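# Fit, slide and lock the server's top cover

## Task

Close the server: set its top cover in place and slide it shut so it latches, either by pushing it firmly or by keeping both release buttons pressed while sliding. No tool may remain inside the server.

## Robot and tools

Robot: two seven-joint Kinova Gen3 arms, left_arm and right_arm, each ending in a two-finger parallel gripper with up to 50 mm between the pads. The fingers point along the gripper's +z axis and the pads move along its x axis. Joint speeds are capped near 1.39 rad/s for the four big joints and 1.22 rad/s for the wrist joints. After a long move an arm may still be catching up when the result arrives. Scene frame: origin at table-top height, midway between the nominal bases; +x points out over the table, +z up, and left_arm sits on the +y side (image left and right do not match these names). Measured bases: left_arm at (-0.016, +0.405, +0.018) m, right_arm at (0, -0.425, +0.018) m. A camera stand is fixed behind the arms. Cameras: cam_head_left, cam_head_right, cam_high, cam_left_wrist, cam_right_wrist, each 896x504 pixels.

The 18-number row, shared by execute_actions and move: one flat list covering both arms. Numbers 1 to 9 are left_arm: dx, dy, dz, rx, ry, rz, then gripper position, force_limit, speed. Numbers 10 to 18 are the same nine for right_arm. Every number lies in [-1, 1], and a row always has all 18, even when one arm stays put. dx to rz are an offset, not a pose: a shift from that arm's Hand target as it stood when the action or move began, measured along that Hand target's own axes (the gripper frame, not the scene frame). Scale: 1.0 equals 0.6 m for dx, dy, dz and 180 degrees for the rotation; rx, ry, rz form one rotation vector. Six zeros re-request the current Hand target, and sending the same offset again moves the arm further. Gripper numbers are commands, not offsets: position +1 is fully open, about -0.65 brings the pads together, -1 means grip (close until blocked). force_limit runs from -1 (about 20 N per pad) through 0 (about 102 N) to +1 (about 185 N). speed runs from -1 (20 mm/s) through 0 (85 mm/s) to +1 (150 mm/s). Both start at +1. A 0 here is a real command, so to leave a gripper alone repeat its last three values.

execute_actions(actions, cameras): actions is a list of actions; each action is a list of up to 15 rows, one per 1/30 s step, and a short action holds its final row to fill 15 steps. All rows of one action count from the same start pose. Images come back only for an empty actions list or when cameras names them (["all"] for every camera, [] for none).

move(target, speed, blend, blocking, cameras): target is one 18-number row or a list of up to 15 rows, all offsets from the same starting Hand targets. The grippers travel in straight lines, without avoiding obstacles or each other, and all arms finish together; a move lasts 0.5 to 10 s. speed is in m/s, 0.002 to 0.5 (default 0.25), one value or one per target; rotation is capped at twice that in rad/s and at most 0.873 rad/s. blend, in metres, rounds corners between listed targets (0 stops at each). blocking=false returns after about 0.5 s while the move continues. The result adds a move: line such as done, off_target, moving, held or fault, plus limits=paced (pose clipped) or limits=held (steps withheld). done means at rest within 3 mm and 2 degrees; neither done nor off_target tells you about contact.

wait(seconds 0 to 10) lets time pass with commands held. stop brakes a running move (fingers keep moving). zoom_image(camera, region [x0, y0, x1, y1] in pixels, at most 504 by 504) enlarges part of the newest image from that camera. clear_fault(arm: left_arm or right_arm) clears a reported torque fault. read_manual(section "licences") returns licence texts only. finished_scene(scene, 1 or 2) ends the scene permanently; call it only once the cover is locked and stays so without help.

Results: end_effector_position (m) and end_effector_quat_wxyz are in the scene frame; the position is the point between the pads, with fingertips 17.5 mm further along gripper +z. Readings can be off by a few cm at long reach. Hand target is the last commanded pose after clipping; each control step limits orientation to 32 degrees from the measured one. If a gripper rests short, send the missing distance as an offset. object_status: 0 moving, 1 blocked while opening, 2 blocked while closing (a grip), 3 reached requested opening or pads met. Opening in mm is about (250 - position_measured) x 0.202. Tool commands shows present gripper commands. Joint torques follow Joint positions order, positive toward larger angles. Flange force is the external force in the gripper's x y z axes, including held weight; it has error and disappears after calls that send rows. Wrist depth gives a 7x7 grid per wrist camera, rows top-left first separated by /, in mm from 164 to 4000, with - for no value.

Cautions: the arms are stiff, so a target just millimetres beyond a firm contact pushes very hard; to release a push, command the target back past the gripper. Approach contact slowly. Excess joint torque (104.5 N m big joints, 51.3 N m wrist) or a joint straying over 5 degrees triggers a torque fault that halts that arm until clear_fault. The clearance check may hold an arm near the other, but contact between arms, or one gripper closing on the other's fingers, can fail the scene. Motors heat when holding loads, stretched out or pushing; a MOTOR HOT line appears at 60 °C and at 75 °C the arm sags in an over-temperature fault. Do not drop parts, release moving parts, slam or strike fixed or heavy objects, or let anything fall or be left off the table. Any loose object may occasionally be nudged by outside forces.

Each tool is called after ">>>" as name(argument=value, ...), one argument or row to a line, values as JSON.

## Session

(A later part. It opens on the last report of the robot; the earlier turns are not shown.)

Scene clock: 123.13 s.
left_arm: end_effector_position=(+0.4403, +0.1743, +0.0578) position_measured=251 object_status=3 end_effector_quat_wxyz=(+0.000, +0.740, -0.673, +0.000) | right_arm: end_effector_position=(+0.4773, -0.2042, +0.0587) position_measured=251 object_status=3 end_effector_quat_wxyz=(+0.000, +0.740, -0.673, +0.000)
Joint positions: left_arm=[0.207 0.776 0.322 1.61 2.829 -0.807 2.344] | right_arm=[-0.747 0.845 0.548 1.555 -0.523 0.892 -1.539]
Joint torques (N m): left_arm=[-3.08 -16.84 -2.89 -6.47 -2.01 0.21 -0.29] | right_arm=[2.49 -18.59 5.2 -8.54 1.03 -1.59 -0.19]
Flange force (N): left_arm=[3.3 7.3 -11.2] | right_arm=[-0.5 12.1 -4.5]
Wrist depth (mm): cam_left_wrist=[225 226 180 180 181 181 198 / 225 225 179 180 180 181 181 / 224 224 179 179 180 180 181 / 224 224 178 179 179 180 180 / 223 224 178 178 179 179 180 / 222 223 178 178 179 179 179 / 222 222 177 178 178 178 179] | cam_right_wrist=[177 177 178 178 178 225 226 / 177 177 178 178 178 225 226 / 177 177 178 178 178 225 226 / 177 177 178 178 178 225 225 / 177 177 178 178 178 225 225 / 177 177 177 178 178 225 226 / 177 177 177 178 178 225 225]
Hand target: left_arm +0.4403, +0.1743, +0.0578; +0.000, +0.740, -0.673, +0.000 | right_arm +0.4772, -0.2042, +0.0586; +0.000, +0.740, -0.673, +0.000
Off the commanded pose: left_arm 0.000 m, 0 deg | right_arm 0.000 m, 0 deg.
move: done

>>> move(
  target=[0.0004, -0.002, 0, 0, 0, 0, -0.66, -0.8, 0, 0, 0, 0, 0, 0, 0, -0.66, -0.8, 0],
  speed=0.01,
  cameras=["cam_left_wrist", "cam_right_wrist"],
)

>>> zoom_image(
  camera="cam_left_wrist",
  region=[360, 430, 500, 504],
)

>>> zoom_image(
  camera="cam_right_wrist",
  region=[360, 430, 500, 504],
)

Scene clock: 124.40 s.
left_arm: end_effector_position=(+0.4415, +0.1742, +0.0578) position_measured=251 object_status=3 end_effector_quat_wxyz=(+0.000, +0.740, -0.673, +0.000) | right_arm: end_effector_position=(+0.4773, -0.2042, +0.0587) position_measured=251 object_status=3 end_effector_quat_wxyz=(+0.000, +0.740, -0.673, +0.000)
Joint positions: left_arm=[0.207 0.778 0.322 1.605 2.829 -0.809 2.343] | right_arm=[-0.747 0.845 0.548 1.555 -0.523 0.892 -1.539]
Joint torques (N m): left_arm=[-2.98 -15.79 -2.83 -8.52 -2.05 2.01 -0.18] | right_arm=[1.49 -17.36 3.72 -6.56 0.88 -0.22 -0.19]
Flange force (N): left_arm=[-0.2 12.0 -15.9] | right_arm=[0.1 8.1 -5.7]
Wrist depth (mm): cam_left_wrist=[225 226 180 180 180 181 198 / 224 225 179 180 180 180 181 / 224 224 179 179 180 180 180 / 224 224 179 179 179 180 180 / 223 224 178 178 179 179 180 / 222 223 178 178 179 179 179 / 222 222 177 177 178 179 179] | cam_right_wrist=[177 177 178 178 179 226 226 / 177 178 178 178 178 225 226 / 177 177 178 178 178 225 226 / 177 178 178 178 178 225 226 / 177 177 178 178 178 225 226 / 177 177 178 178 178 225 226 / 177 177 178 178 178 225 226]
Hand target: left_arm +0.4415, +0.1742, +0.0578; +0.000, +0.740, -0.673, +0.000 | right_arm +0.4772, -0.2042, +0.0586; +0.000, +0.740, -0.673, +0.000
Off the commanded pose: left_arm 0.000 m, 0 deg | right_arm 0.000 m, 0 deg.
move: done
Images, in order (width x height): cam_left_wrist 896x504, cam_right_wrist 896x504.

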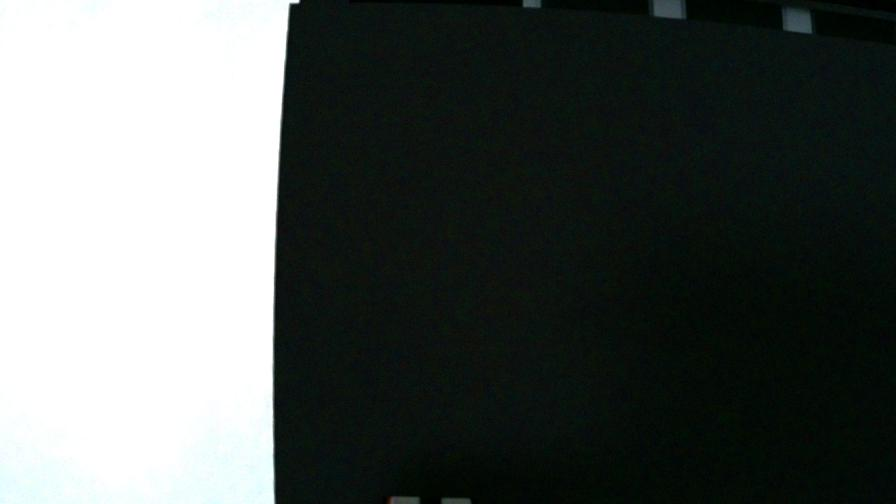

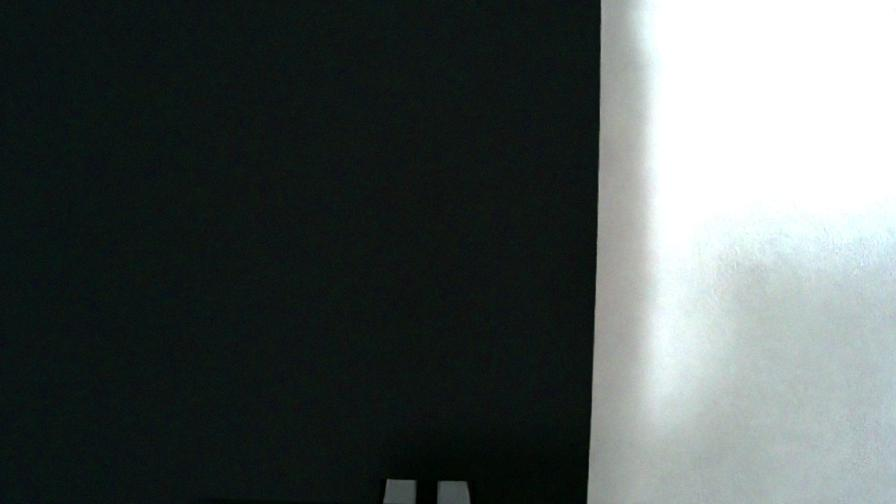

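Scaled by 3.600 from the camera's 896x504 image, which has a finer 1280x720 frame.

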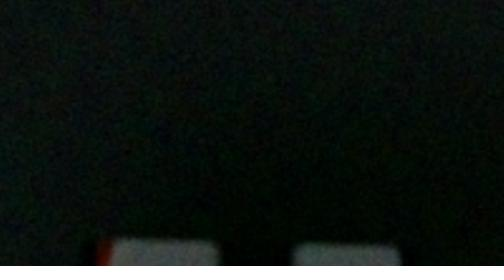

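Scaled by 3.600 from the camera's 896x504 image, which has a finer 1280x720 frame.

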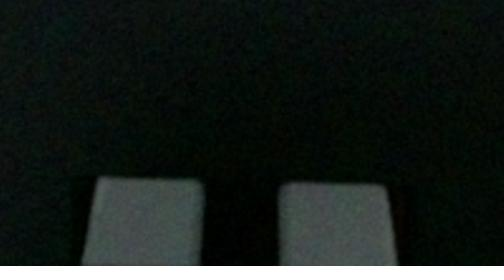

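>>> wait(
  seconds=0.05,
  cameras=["cam_head_left", "cam_high"],
)

>>> zoom_image(
  camera="cam_high",
  region=[340, 190, 580, 370],
)

>>> zoom_image(
  camera="cam_head_left",
  region=[460, 235, 580, 350],
)

>>> zoom_image(
  camera="cam_head_left",
  region=[360, 235, 480, 350],
)

Scene clock: 128.33 s.
left_arm: end_effector_position=(+0.4415, +0.1742, +0.0578) position_measured=251 object_status=3 end_effector_quat_wxyz=(+0.000, +0.740, -0.673, +0.000) | right_arm: end_effector_position=(+0.4772, -0.2042, +0.0586) position_measured=251 object_status=3 end_effector_quat_wxyz=(+0.000, +0.740, -0.673, +0.000)
Joint positions: left_arm=[0.207 0.778 0.322 1.605 2.829 -0.809 2.343] | right_arm=[-0.747 0.845 0.548 1.555 -0.523 0.892 -1.539]
Joint torques (N m): left_arm=[-3.05 -15.71 -2.83 -8.71 -2.1 2.15 -0.15] | right_arm=[1.46 -17.33 3.67 -6.54 0.86 -0.22 -0.18]
Flange force (N): left_arm=[-0.4 12.5 -16.2] | right_arm=[0.2 8.0 -5.8]
Wrist depth (mm): cam_left_wrist=[225 226 180 180 180 181 198 / 225 225 179 180 180 181 181 / 224 225 179 179 179 180 180 / 223 224 179 179 179 180 180 / 224 224 178 179 179 179 180 / 223 223 178 178 178 179 179 / 222 223 177 178 178 179 179] | cam_right_wrist=[177 177 178 178 179 225 226 / 177 177 178 178 178 225 226 / 177 177 178 178 179 225 226 / 177 177 178 178 178 225 226 / 177 177 177 178 178 225 226 / 177 177 178 178 178 225 226 / 177 177 177 178 178 225 226]
Hand target: left_arm +0.4415, +0.1742, +0.0578; +0.000, +0.740, -0.673, +0.000 | right_arm +0.4772, -0.2042, +0.0586; +0.000, +0.740, -0.673, +0.000
Tool commands: left_gripper/position=-0.66 left_gripper/force_limit=-0.8 left_gripper/speed=+0.0 right_gripper/position=-0.66 right_gripper/force_limit=-0.8 right_gripper/speed=+0.0
Off the commanded pose: left_arm 0.000 m, 0 deg | right_arm 0.000 m, 0 deg.
wait: 0.07 s; at rest from the start
Images, in order (width x height): cam_head_left 896x504, cam_high 896x504.

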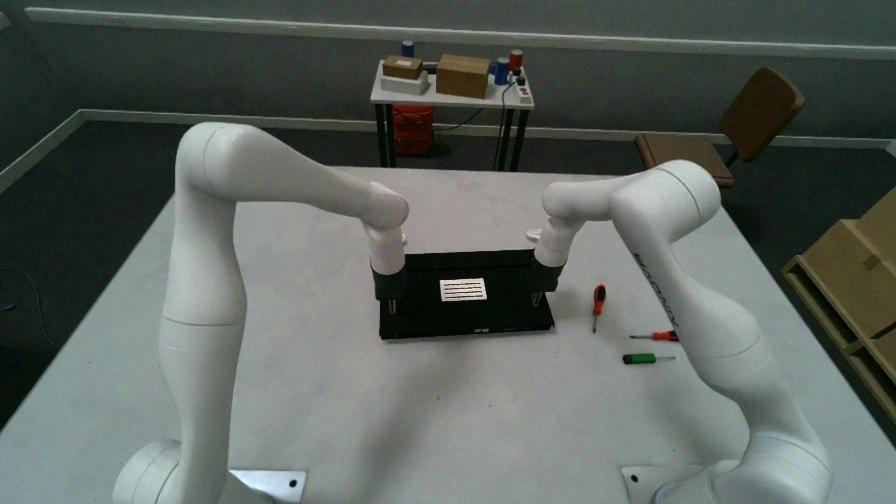

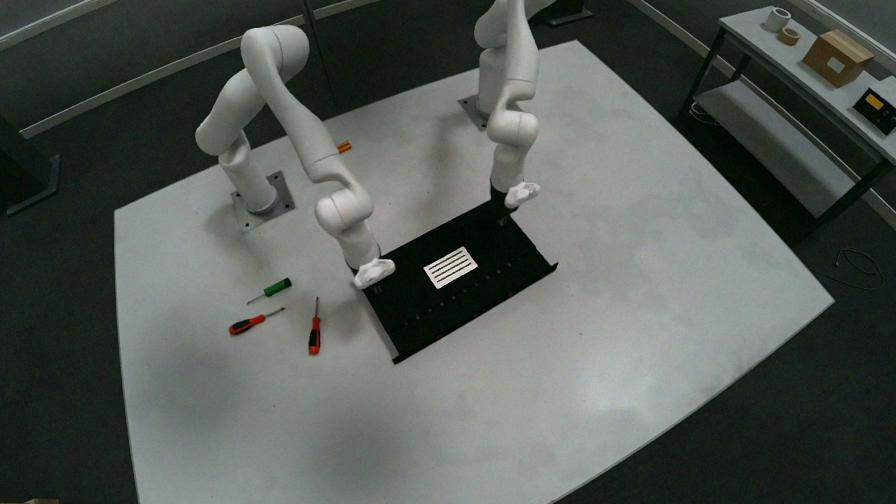

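Scaled by 2.100 from the camera's 896x504 image, which has a finer 1280x720 frame.

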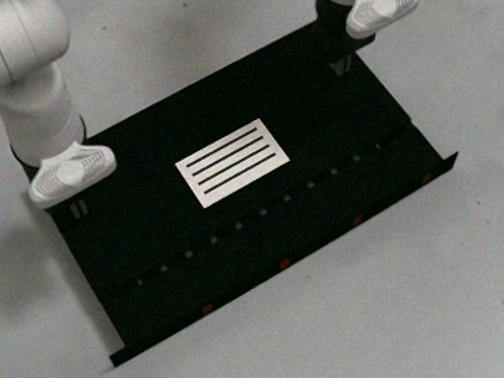

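Scaled by 4.200 from the camera's 896x504 image, which has a finer 1280x720 frame.

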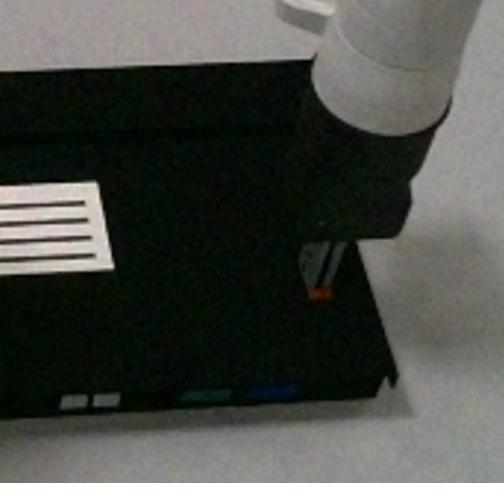

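Scaled by 4.200 from the camera's 896x504 image, which has a finer 1280x720 frame.

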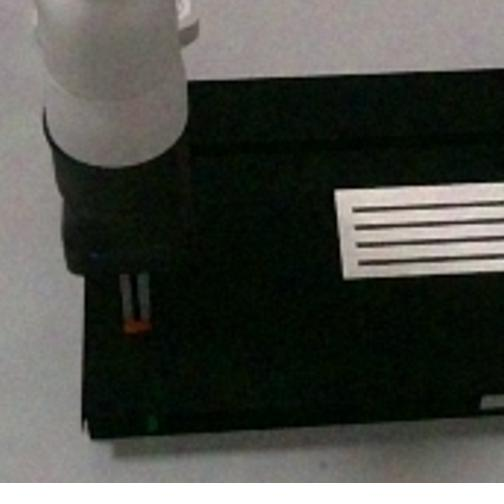

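>>> move(
  target=[0, 0, 0, 0, 0, 0, -0.66, -0.8, 0, 0, -0.004, 0, 0, 0, 0, -0.66, -0.8, 0],
  speed=0.01,
)

Scene clock: 129.77 s.
left_arm: end_effector_position=(+0.4416, +0.1742, +0.0578) position_measured=251 object_status=3 end_effector_quat_wxyz=(+0.000, +0.740, -0.673, +0.000) | right_arm: end_effector_position=(+0.4795, -0.2039, +0.0586) position_measured=251 object_status=3 end_effector_quat_wxyz=(+0.000, +0.740, -0.673, +0.000)
Joint positions: left_arm=[0.207 0.778 0.322 1.605 2.829 -0.809 2.343] | right_arm=[-0.744 0.849 0.548 1.546 -0.523 0.897 -1.539]
Joint torques (N m): left_arm=[-1.14 -15.71 -0.77 -5.36 -0.95 0.13 -0.31] | right_arm=[3.33 -17.32 5.86 -13.35 0.24 -5.59 -0.09]
Flange force (N): left_arm=[0.7 4.3 -12.4] | right_arm=[2.2 25.2 -12.6]
Wrist depth (mm): cam_left_wrist=[225 225 180 180 181 181 181 / 225 225 179 180 180 181 181 / 224 225 179 179 180 180 181 / 223 224 179 179 179 180 180 / 223 223 178 179 179 180 180 / 222 223 178 178 179 179 179 / 222 223 177 178 178 179 179] | cam_right_wrist=[177 177 177 178 178 225 226 / 177 177 177 178 178 225 226 / 177 177 177 178 178 225 226 / 177 177 177 178 178 225 226 / 177 177 177 178 178 225 226 / 177 177 178 178 178 225 226 / 176 177 177 178 178 225 226]
Hand target: left_arm +0.4415, +0.1742, +0.0578; +0.000, +0.740, -0.673, +0.000 | right_arm +0.4796, -0.2039, +0.0586; +0.000, +0.740, -0.673, +0.000
Off the commanded pose: left_arm 0.000 m, 0 deg | right_arm 0.000 m, 0 deg.
move: done

>>> wait(
  seconds=0.05,
  cameras=["cam_left_wrist", "cam_right_wrist", "cam_head_left"],
)

>>> zoom_image(
  camera="cam_head_left",
  region=[460, 235, 580, 350],
)

>>> zoom_image(
  camera="cam_head_left",
  region=[360, 235, 480, 350],
)

Scene clock: 130.33 s.
left_arm: end_effector_position=(+0.4415, +0.1742, +0.0578) position_measured=251 object_status=3 end_effector_quat_wxyz=(+0.000, +0.740, -0.673, +0.000) | right_arm: end_effector_position=(+0.4796, -0.2039, +0.0586) position_measured=251 object_status=3 end_effector_quat_wxyz=(+0.000, +0.740, -0.673, +0.000)
Joint positions: left_arm=[0.207 0.778 0.322 1.605 2.829 -0.809 2.343] | right_arm=[-0.744 0.849 0.548 1.546 -0.523 0.897 -1.539]
Joint torques (N m): left_arm=[-1.11 -15.42 -0.82 -4.84 -0.9 -0.13 -0.3] | right_arm=[3.4 -17.52 6.09 -14.26 0.13 -6.24 -0.08]
Flange force (N): left_arm=[1.2 3.5 -12.6] | right_arm=[2.7 27.0 -13.1]
Wrist depth (mm): cam_left_wrist=[225 226 180 180 181 181 182 / 224 225 180 180 180 181 181 / 224 224 179 179 180 180 181 / 224 224 178 179 180 180 180 / 223 224 178 179 179 179 180 / 223 223 178 178 179 179 179 / 222 222 178 178 178 179 179] | cam_right_wrist=[177 177 177 178 178 225 226 / 177 177 177 178 178 225 226 / 177 177 177 178 178 225 226 / 177 177 177 178 178 225 225 / 177 177 177 178 178 225 226 / 177 177 177 178 178 225 225 / 177 177 177 178 178 225 225]
Hand target: left_arm +0.4415, +0.1742, +0.0578; +0.000, +0.740, -0.673, +0.000 | right_arm +0.4796, -0.2039, +0.0586; +0.000, +0.740, -0.673, +0.000
Tool commands: left_gripper/position=-0.66 left_gripper/force_limit=-0.8 left_gripper/speed=+0.0 right_gripper/position=-0.66 right_gripper/force_limit=-0.8 right_gripper/speed=+0.0
Off the commanded pose: left_arm 0.000 m, 0 deg | right_arm 0.000 m, 0 deg.
wait: 0.07 s; at rest from the start
Images, in order (width x height): cam_head_left 896x504, cam_left_wrist 896x504, cam_right_wrist 896x504.

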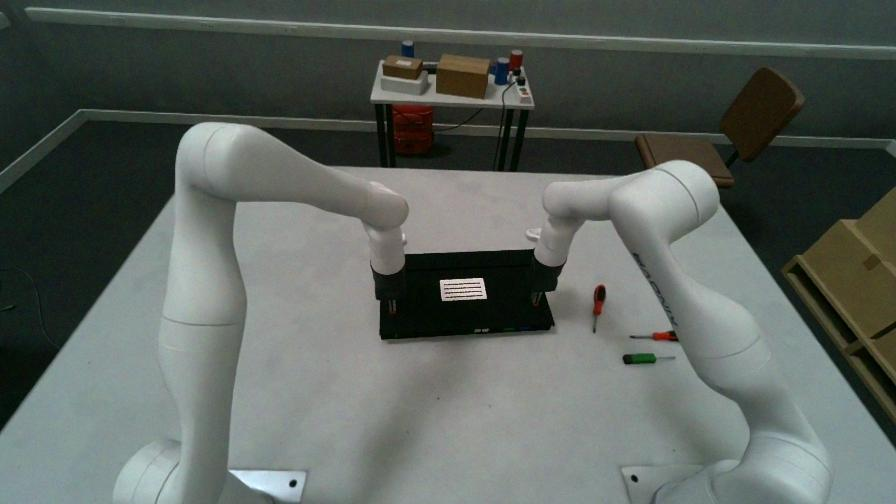

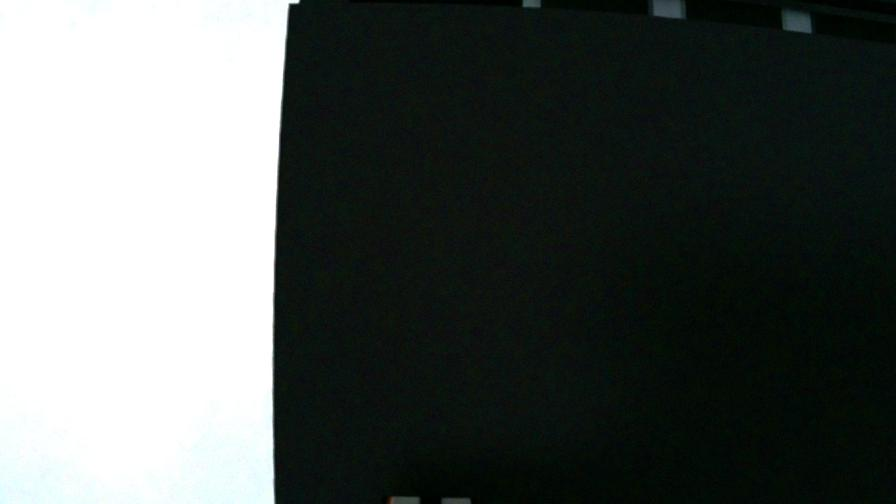

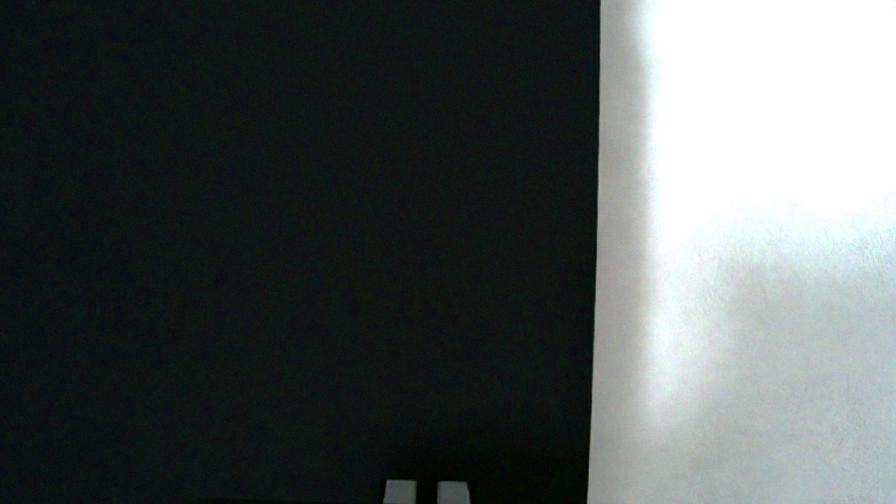

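Scaled by 4.200 from the camera's 896x504 image, which has a finer 1280x720 frame.

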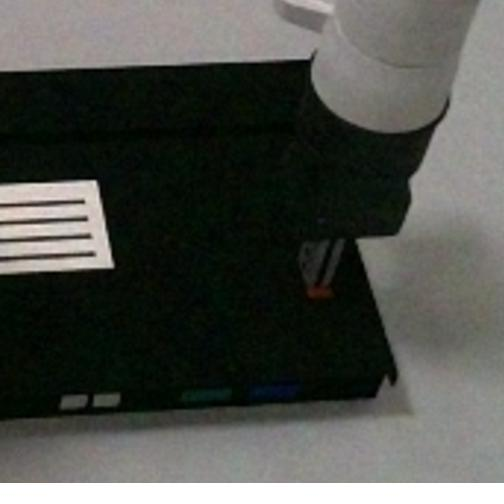

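Scaled by 4.200 from the camera's 896x504 image, which has a finer 1280x720 frame.

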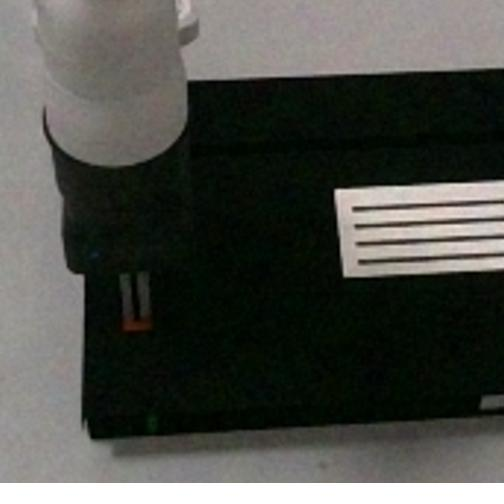

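>>> zoom_image(
  camera="cam_left_wrist",
  region=[736, 0, 896, 90],
)

>>> zoom_image(
  camera="cam_left_wrist",
  region=[270, 0, 430, 90],
)

Scaled by 3.150 from the camera's 896x504 image, which has a finer 1280x720 frame.

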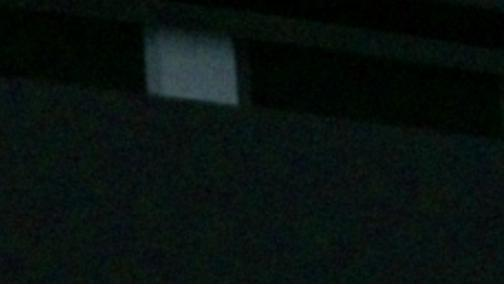

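Scaled by 3.150 from the camera's 896x504 image, which has a finer 1280x720 frame.

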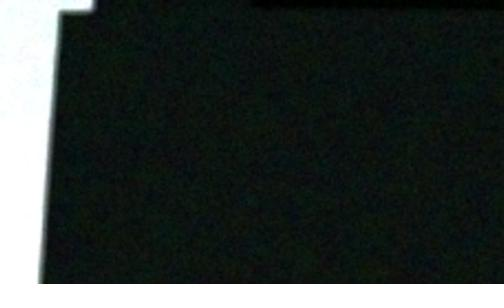

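>>> move(
  target=[0, -0.006, -0.001, 0, 0, 0, -0.66, -0.8, 0, 0, -0.005, 0, 0, 0, 0, -0.66, -0.8, 0],
  speed=0.012,
  cameras=["cam_left_wrist", "cam_right_wrist"],
)

>>> zoom_image(
  camera="cam_left_wrist",
  region=[736, 0, 896, 90],
)

Scene clock: 131.77 s.
left_arm: end_effector_position=(+0.4451, +0.1745, +0.0584) position_measured=251 object_status=3 end_effector_quat_wxyz=(+0.000, +0.740, -0.673, +0.000) | right_arm: end_effector_position=(+0.4826, -0.2037, +0.0586) position_measured=251 object_status=3 end_effector_quat_wxyz=(+0.000, +0.740, -0.673, +0.000)
Joint positions: left_arm=[0.204 0.782 0.323 1.593 2.829 -0.817 2.338] | right_arm=[-0.74 0.854 0.548 1.535 -0.523 0.903 -1.54]
Joint torques (N m): left_arm=[-1.76 -16.67 -1.35 -5.42 -1.24 -0.2 -0.22] | right_arm=[2 -20.15 5.09 -10.92 0.36 -2.71 -0.15]
Flange force (N): left_arm=[2.1 4.0 -10.5] | right_arm=[1.7 15.7 -3.8]
Wrist depth (mm): cam_left_wrist=[226 226 181 181 181 182 182 / 225 226 180 181 181 181 182 / 225 225 179 180 180 181 181 / 224 224 179 179 180 180 181 / 223 224 179 179 180 180 180 / 223 224 178 179 179 179 180 / 223 223 178 179 179 180 179] | cam_right_wrist=[177 177 177 178 178 225 226 / 177 177 177 178 178 225 226 / 177 177 177 178 178 225 225 / 177 177 177 178 178 225 226 / 177 177 178 178 178 225 226 / 177 177 177 178 178 225 226 / 177 177 177 178 178 225 225]
Hand target: left_arm +0.4451, +0.1745, +0.0584; +0.000, +0.740, -0.673, +0.000 | right_arm +0.4826, -0.2037, +0.0586; +0.000, +0.740, -0.673, +0.000
Off the commanded pose: left_arm 0.000 m, 0 deg | right_arm 0.000 m, 0 deg.
move: done
Images, in order (width x height): cam_left_wrist 896x504, cam_right_wrist 896x504.

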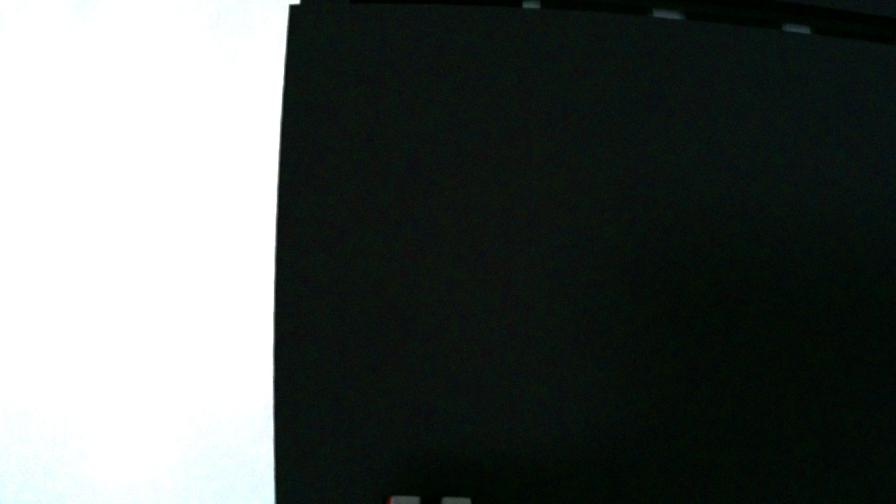

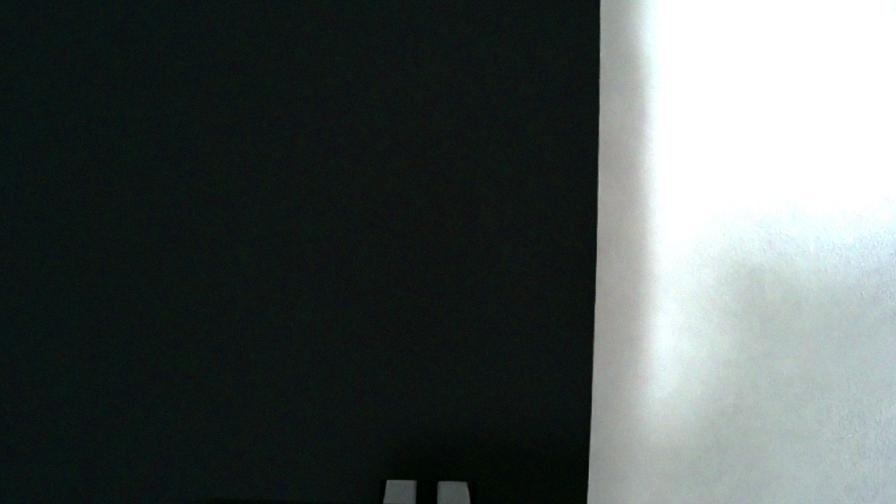

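Scaled by 3.150 from the camera's 896x504 image, which has a finer 1280x720 frame.

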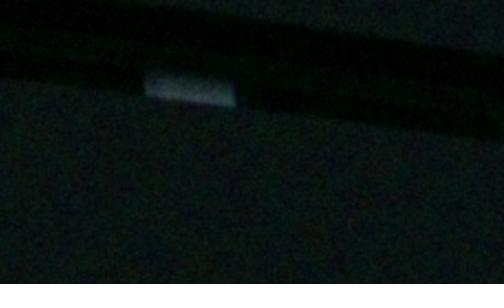

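>>> move(
  target=[0, -0.0067, 0, 0, 0, 0, -0.66, -0.8, 0, 0, -0.0067, 0, 0, 0, 0, -0.66, -0.8, 0],
  speed=0.015,
  cameras=["cam_left_wrist", "cam_right_wrist"],
)

>>> zoom_image(
  camera="cam_left_wrist",
  region=[736, 0, 896, 90],
)

Scene clock: 132.73 s.
left_arm: end_effector_position=(+0.4491, +0.1749, +0.0584) position_measured=251 object_status=3 end_effector_quat_wxyz=(+0.000, +0.740, -0.673, +0.000) | right_arm: end_effector_position=(+0.4866, -0.2033, +0.0586) position_measured=251 object_status=3 end_effector_quat_wxyz=(+0.000, +0.740, -0.673, +0.000)
Joint positions: left_arm=[0.201 0.788 0.324 1.58 2.829 -0.825 2.333] | right_arm=[-0.734 0.86 0.548 1.519 -0.522 0.911 -1.541]
Joint torques (N m): left_arm=[-1.79 -16.64 -1.34 -5.92 -1.2 -0.08 -0.29] | right_arm=[1.74 -19.86 4.84 -11.21 0.23 -2.99 -0.16]
Flange force (N): left_arm=[1.3 5.6 -10.6] | right_arm=[2.5 16.6 -5.1]
Wrist depth (mm): cam_left_wrist=[226 227 180 181 181 182 182 / 225 226 180 181 181 181 182 / 225 225 179 180 180 181 181 / 225 225 179 180 180 180 181 / 224 224 179 179 179 180 180 / 224 223 179 179 179 180 180 / 223 223 178 179 179 179 179] | cam_right_wrist=[177 177 177 178 178 225 226 / 177 177 177 178 178 225 226 / 177 177 178 178 178 225 226 / 177 177 178 178 178 225 225 / 177 177 177 178 178 225 226 / 176 177 177 178 178 225 226 / 177 177 177 178 178 225 225]
Hand target: left_arm +0.4491, +0.1749, +0.0584; +0.000, +0.740, -0.673, +0.000 | right_arm +0.4866, -0.2033, +0.0586; +0.000, +0.740, -0.673, +0.000
Off the commanded pose: left_arm 0.000 m, 0 deg | right_arm 0.000 m, 0 deg.
move: done
Images, in order (width x height): cam_left_wrist 896x504, cam_right_wrist 896x504.

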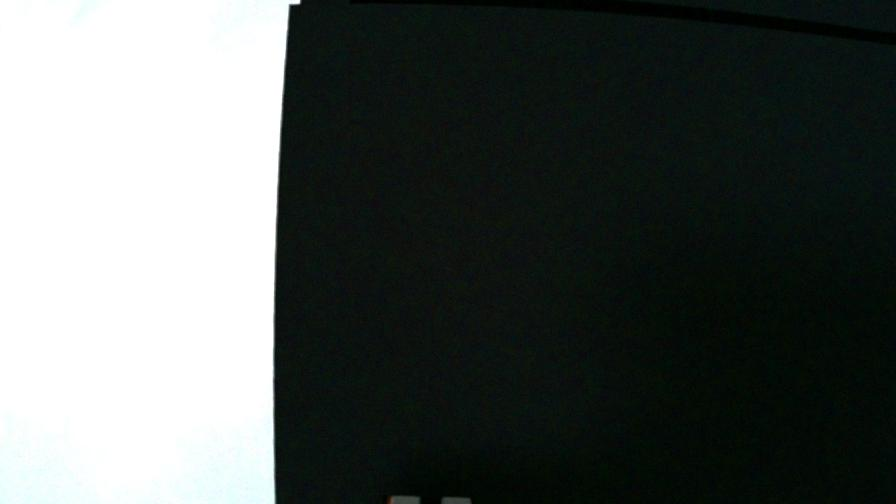

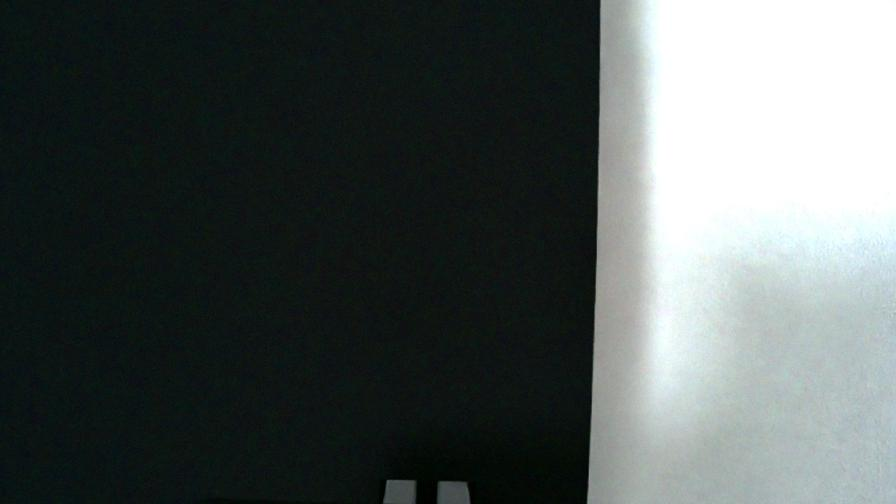

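Scaled by 3.150 from the camera's 896x504 image, which has a finer 1280x720 frame.

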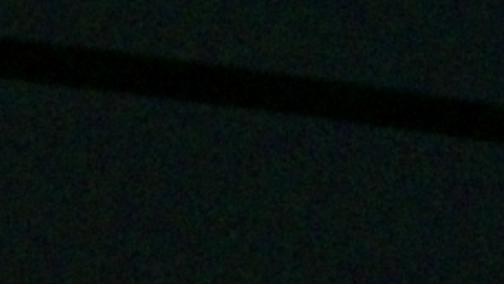

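>>> move(
  target=[
    [0, 0, 0.001, 0, 0, 0, -0.66, -0.8, 0, 0, 0, 0.001, 0, 0, 0, -0.66, -0.8, 0],
    [0, -0.0045, 0.001, 0, 0, 0, -0.66, -0.8, 0, 0, -0.0045, 0.001, 0, 0, 0, -0.66, -0.8, 0],
  ],
  speed=[0.012, 0.012],
  blend=[0.0003, 0],
  cameras=["cam_left_wrist", "cam_right_wrist"],
)

>>> zoom_image(
  camera="cam_left_wrist",
  region=[736, 0, 896, 90],
)

Scene clock: 133.87 s.
left_arm: end_effector_position=(+0.4517, +0.1751, +0.0578) position_measured=251 object_status=3 end_effector_quat_wxyz=(+0.000, +0.740, -0.673, +0.000) | right_arm: end_effector_position=(+0.4892, -0.2030, +0.0580) position_measured=251 object_status=3 end_effector_quat_wxyz=(+0.000, +0.740, -0.673, +0.000)
Joint positions: left_arm=[0.2 0.793 0.324 1.571 2.828 -0.829 2.33] | right_arm=[-0.731 0.866 0.547 1.509 -0.523 0.916 -1.541]
Joint torques (N m): left_arm=[-3.06 -16.43 -2.76 -8.09 -2.13 1.64 -0.23] | right_arm=[3.05 -13.74 4.67 -14.84 -0.48 -7.62 0.13]
Flange force (N): left_arm=[1.0 10.7 -14.6] | right_arm=[4.9 32.8 -23.3]
Wrist depth (mm): cam_left_wrist=[225 226 180 180 180 181 181 / 224 226 179 180 180 181 181 / 224 224 179 179 180 180 181 / 223 224 178 179 179 180 180 / 223 224 178 179 179 179 180 / 222 223 178 178 179 179 179 / 222 223 177 178 178 178 179] | cam_right_wrist=[176 177 177 177 178 225 225 / 176 177 177 177 178 225 225 / 176 177 177 177 178 225 225 / 176 177 177 177 178 225 225 / 176 177 177 177 178 225 225 / 176 177 177 177 178 225 225 / 176 177 177 177 178 224 225]
Hand target: left_arm +0.4518, +0.1751, +0.0578; +0.000, +0.740, -0.673, +0.000 | right_arm +0.4893, -0.2030, +0.0580; +0.000, +0.740, -0.673, +0.000
Off the commanded pose: left_arm 0.000 m, 0 deg | right_arm 0.000 m, 0 deg.
move: done
Images, in order (width x height): cam_left_wrist 896x504, cam_right_wrist 896x504.

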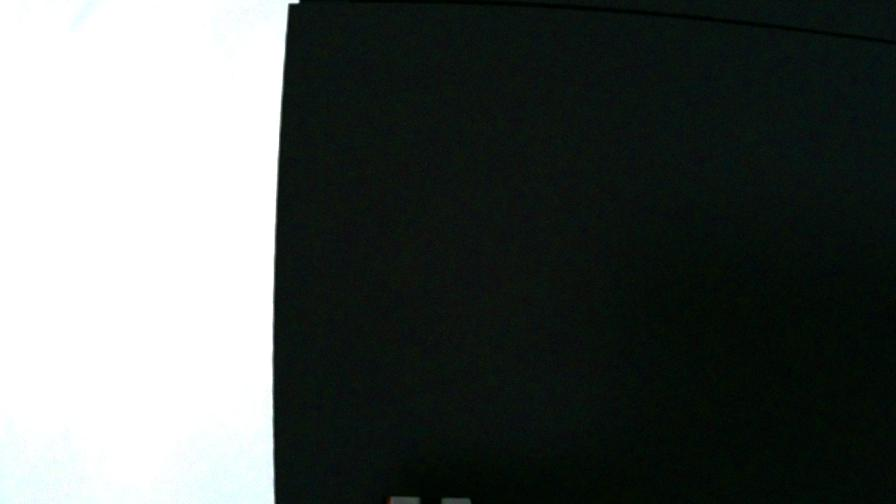

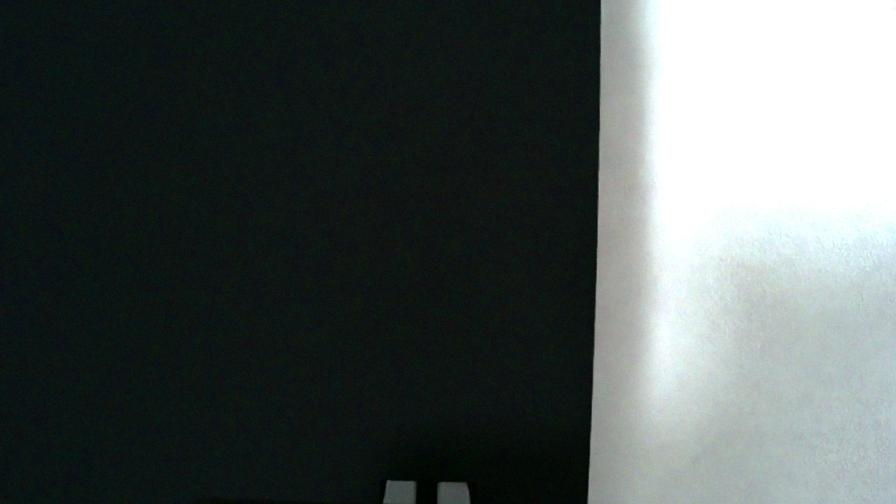

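Scaled by 3.150 from the camera's 896x504 image, which has a finer 1280x720 frame.

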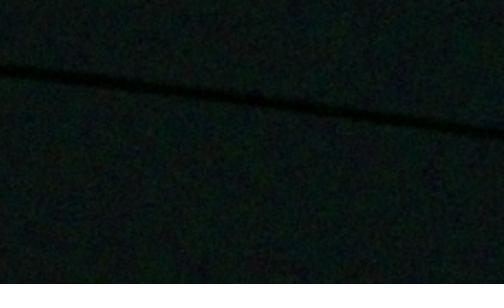

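>>> move(
  target=[0, -0.0015, 0, 0, 0, 0, -0.66, -0.8, 0, 0, 0, -0.0006, 0, 0, 0, -0.66, -0.8, 0],
  speed=0.01,
  cameras=["cam_left_wrist", "cam_right_wrist"],
)

>>> zoom_image(
  camera="cam_left_wrist",
  region=[736, 0, 896, 90],
)

>>> zoom_image(
  camera="cam_right_wrist",
  region=[0, 0, 160, 90],
)

Scene clock: 134.93 s.
left_arm: end_effector_position=(+0.4527, +0.1752, +0.0578) position_measured=251 object_status=3 end_effector_quat_wxyz=(+0.000, +0.740, -0.673, +0.000) | right_arm: end_effector_position=(+0.4893, -0.2030, +0.0583) position_measured=251 object_status=3 end_effector_quat_wxyz=(+0.000, +0.740, -0.673, +0.000)
Joint positions: left_arm=[0.199 0.794 0.324 1.568 2.828 -0.83 2.328] | right_arm=[-0.731 0.865 0.548 1.509 -0.522 0.916 -1.542]
Joint torques (N m): left_arm=[-2.63 -16.67 -2.13 -9.07 -1.89 2.33 -0.13] | right_arm=[4.37 -17.84 7.24 -14.15 0.69 -6.41 -0.04]
Flange force (N): left_arm=[-1.0 11.9 -14.8] | right_arm=[1.0 27.8 -12.4]
Wrist depth (mm): cam_left_wrist=[225 226 180 180 181 181 181 / 224 225 179 179 180 180 181 / 224 225 179 179 180 180 181 / 223 224 178 179 179 180 180 / 223 224 178 179 179 179 179 / 223 223 178 178 179 179 179 / 222 223 177 178 178 179 179] | cam_right_wrist=[176 177 177 177 178 225 225 / 177 177 177 177 178 225 225 / 176 177 177 177 178 225 225 / 176 177 177 178 178 225 225 / 176 177 177 177 178 225 225 / 177 177 177 177 178 224 225 / 176 177 177 177 178 225 225]
Hand target: left_arm +0.4527, +0.1752, +0.0578; +0.000, +0.740, -0.673, +0.000 | right_arm +0.4893, -0.2030, +0.0584; +0.000, +0.740, -0.673, +0.000
Off the commanded pose: left_arm 0.000 m, 0 deg | right_arm 0.000 m, 0 deg.
move: done
Images, in order (width x height): cam_left_wrist 896x504, cam_right_wrist 896x504.

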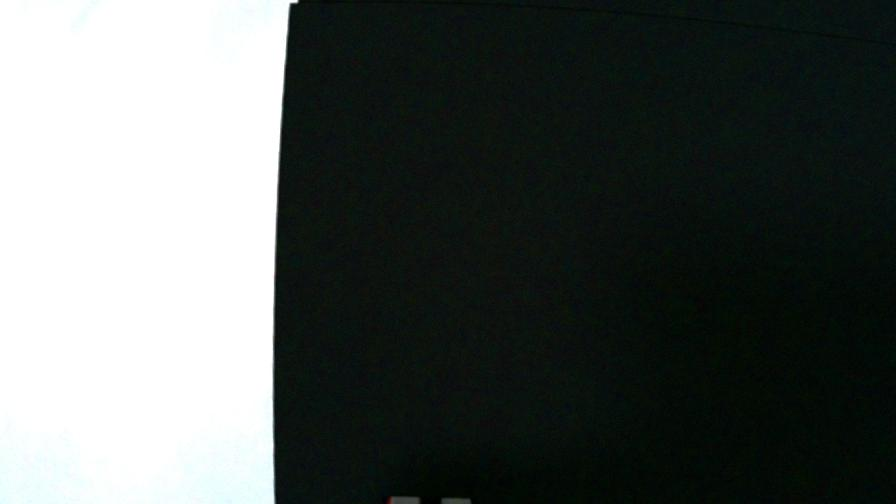

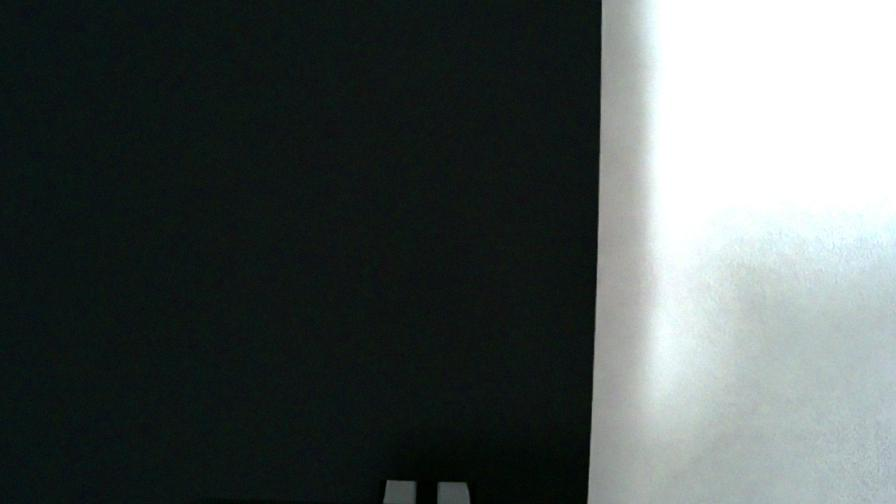

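Scaled by 3.150 from the camera's 896x504 image, which has a finer 1280x720 frame.

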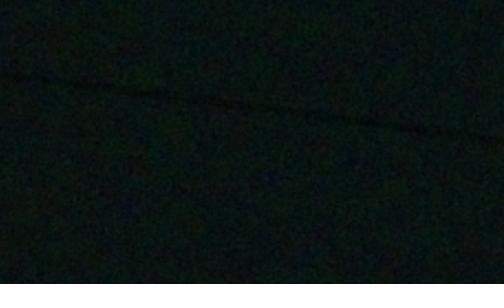

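Scaled by 3.150 from the camera's 896x504 image, which has a finer 1280x720 frame.

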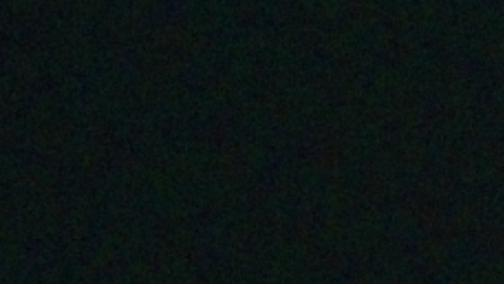

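>>> move(
  target=[0, -0.001, 0, 0, 0, 0, -0.66, -0.8, 0, 0, -0.0005, 0.0003, 0, 0, 0, -0.66, -0.8, 0],
  speed=0.01,
  cameras=["cam_left_wrist", "cam_head_left"],
)

>>> zoom_image(
  camera="cam_left_wrist",
  region=[736, 0, 896, 90],
)

>>> zoom_image(
  camera="cam_head_left",
  region=[460, 235, 580, 350],
)

>>> zoom_image(
  camera="cam_head_left",
  region=[360, 235, 480, 350],
)

Scene clock: 135.90 s.
left_arm: end_effector_position=(+0.4533, +0.1753, +0.0578) position_measured=251 object_status=3 end_effector_quat_wxyz=(+0.000, +0.740, -0.673, +0.000) | right_arm: end_effector_position=(+0.4896, -0.2030, +0.0582) position_measured=251 object_status=3 end_effector_quat_wxyz=(+0.000, +0.740, -0.673, +0.000)
Joint positions: left_arm=[0.199 0.795 0.324 1.566 2.828 -0.831 2.327] | right_arm=[-0.73 0.866 0.548 1.508 -0.522 0.917 -1.542]
Joint torques (N m): left_arm=[-2.64 -16.6 -2.29 -9.39 -2.09 2.54 -0.26] | right_arm=[4.1 -18.05 6.93 -12.49 0.9 -5.09 -0.12]
Flange force (N): left_arm=[-1.3 12.9 -15.4] | right_arm=[0.2 23.5 -10.3]
Wrist depth (mm): cam_left_wrist=[225 225 180 180 181 181 181 / 225 225 179 179 180 180 181 / 224 224 179 179 179 180 180 / 223 224 178 179 179 180 180 / 223 223 178 178 179 179 179 / 222 223 178 178 179 179 179 / 222 222 177 178 178 178 179] | cam_right_wrist=[176 177 177 177 178 225 225 / 176 177 177 178 178 225 226 / 176 177 177 177 178 225 225 / 176 177 177 177 178 225 225 / 176 177 177 177 178 225 225 / 176 177 177 177 178 224 225 / 176 176 177 177 178 225 225]
Hand target: left_arm +0.4533, +0.1753, +0.0578; +0.000, +0.740, -0.673, +0.000 | right_arm +0.4896, -0.2030, +0.0582; +0.000, +0.740, -0.673, +0.000
Off the commanded pose: left_arm 0.000 m, 0 deg | right_arm 0.000 m, 0 deg.
move: done
Images, in order (width x height): cam_head_left 896x504, cam_left_wrist 896x504.

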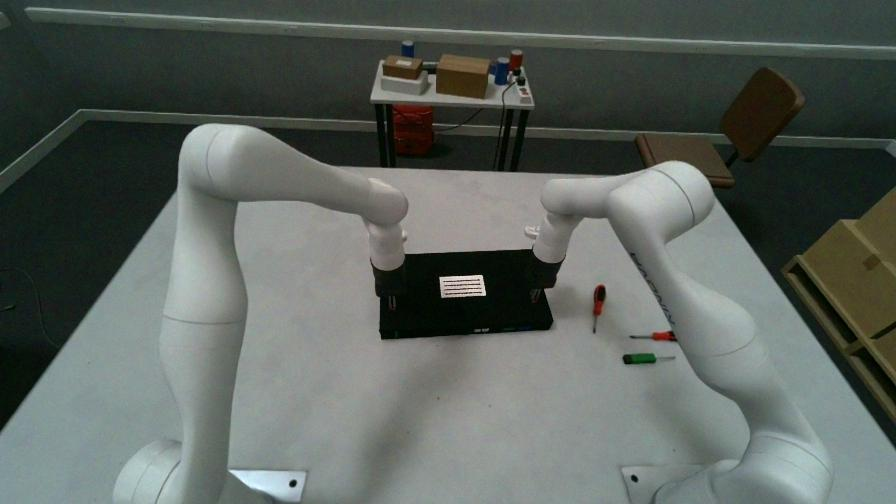

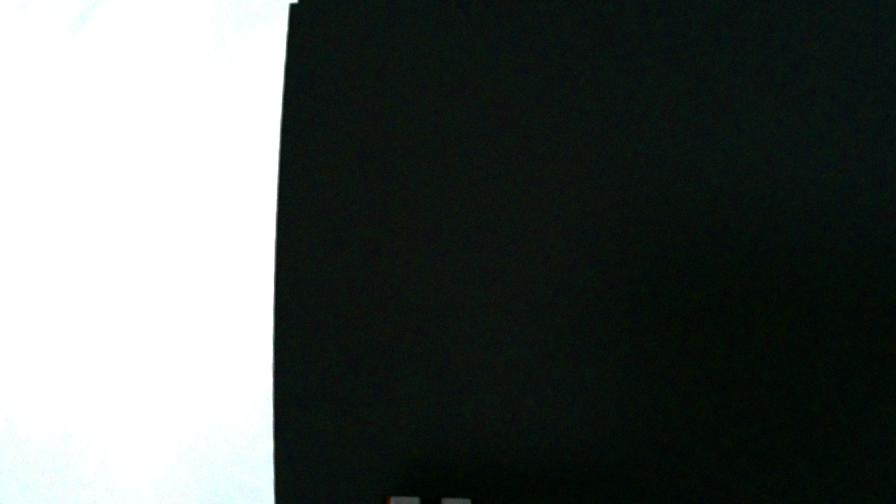

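Scaled by 3.150 from the camera's 896x504 image, which has a finer 1280x720 frame.

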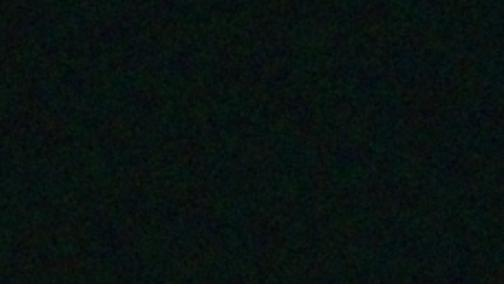

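Scaled by 4.200 from the camera's 896x504 image, which has a finer 1280x720 frame.

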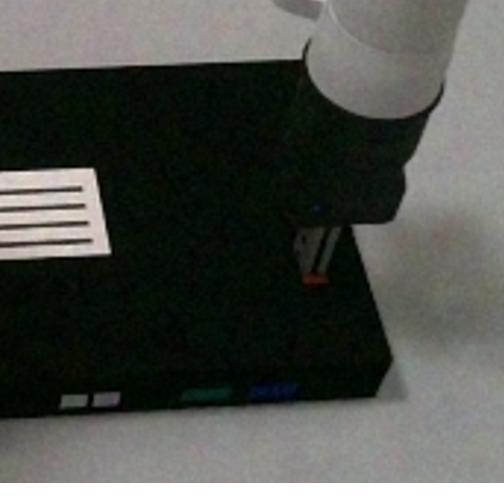

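Scaled by 4.200 from the camera's 896x504 image, which has a finer 1280x720 frame.

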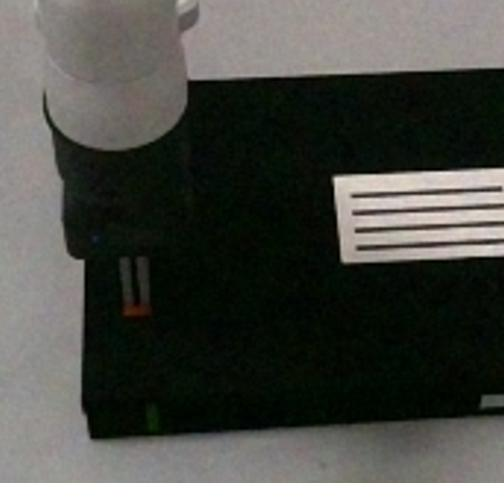

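>>> move(
  target=[0, -0.001, 0, 0, 0, 0, -0.66, -0.8, 0, 0, -0.001, 0, 0, 0, 0, -0.66, -0.8, 0],
  speed=0.01,
)

Scene clock: 136.73 s.
left_arm: end_effector_position=(+0.4539, +0.1753, +0.0578) position_measured=251 object_status=3 end_effector_quat_wxyz=(+0.000, +0.740, -0.673, +0.000) | right_arm: end_effector_position=(+0.4902, -0.2029, +0.0582) position_measured=251 object_status=3 end_effector_quat_wxyz=(+0.000, +0.740, -0.673, +0.000)
Joint positions: left_arm=[0.198 0.796 0.324 1.564 2.828 -0.833 2.327] | right_arm=[-0.73 0.867 0.547 1.506 -0.522 0.918 -1.542]
Joint torques (N m): left_arm=[-3.24 -17.2 -2.84 -10.06 -2.41 2.76 -0.22] | right_arm=[3.21 -17.61 5.76 -12.35 0.43 -4.9 -0.14]
Flange force (N): left_arm=[-0.8 14.2 -14.8] | right_arm=[1.8 22.9 -11.7]
Wrist depth (mm): cam_left_wrist=[225 225 179 180 180 181 181 / 224 225 179 180 180 180 181 / 224 224 179 179 180 180 180 / 223 224 179 179 179 180 180 / 223 224 178 178 179 179 179 / 223 223 178 178 178 179 179 / 222 222 177 178 178 178 179] | cam_right_wrist=[176 177 177 177 178 225 225 / 176 177 177 177 178 225 225 / 177 177 177 177 178 225 225 / 176 177 177 177 178 224 225 / 176 177 177 177 178 224 225 / 176 177 177 177 178 224 225 / 176 177 177 177 178 225 225]
Hand target: left_arm +0.4539, +0.1753, +0.0578; +0.000, +0.740, -0.673, +0.000 | right_arm +0.4902, -0.2029, +0.0582; +0.000, +0.740, -0.673, +0.000
Off the commanded pose: left_arm 0.000 m, 0 deg | right_arm 0.000 m, 0 deg.
move: done


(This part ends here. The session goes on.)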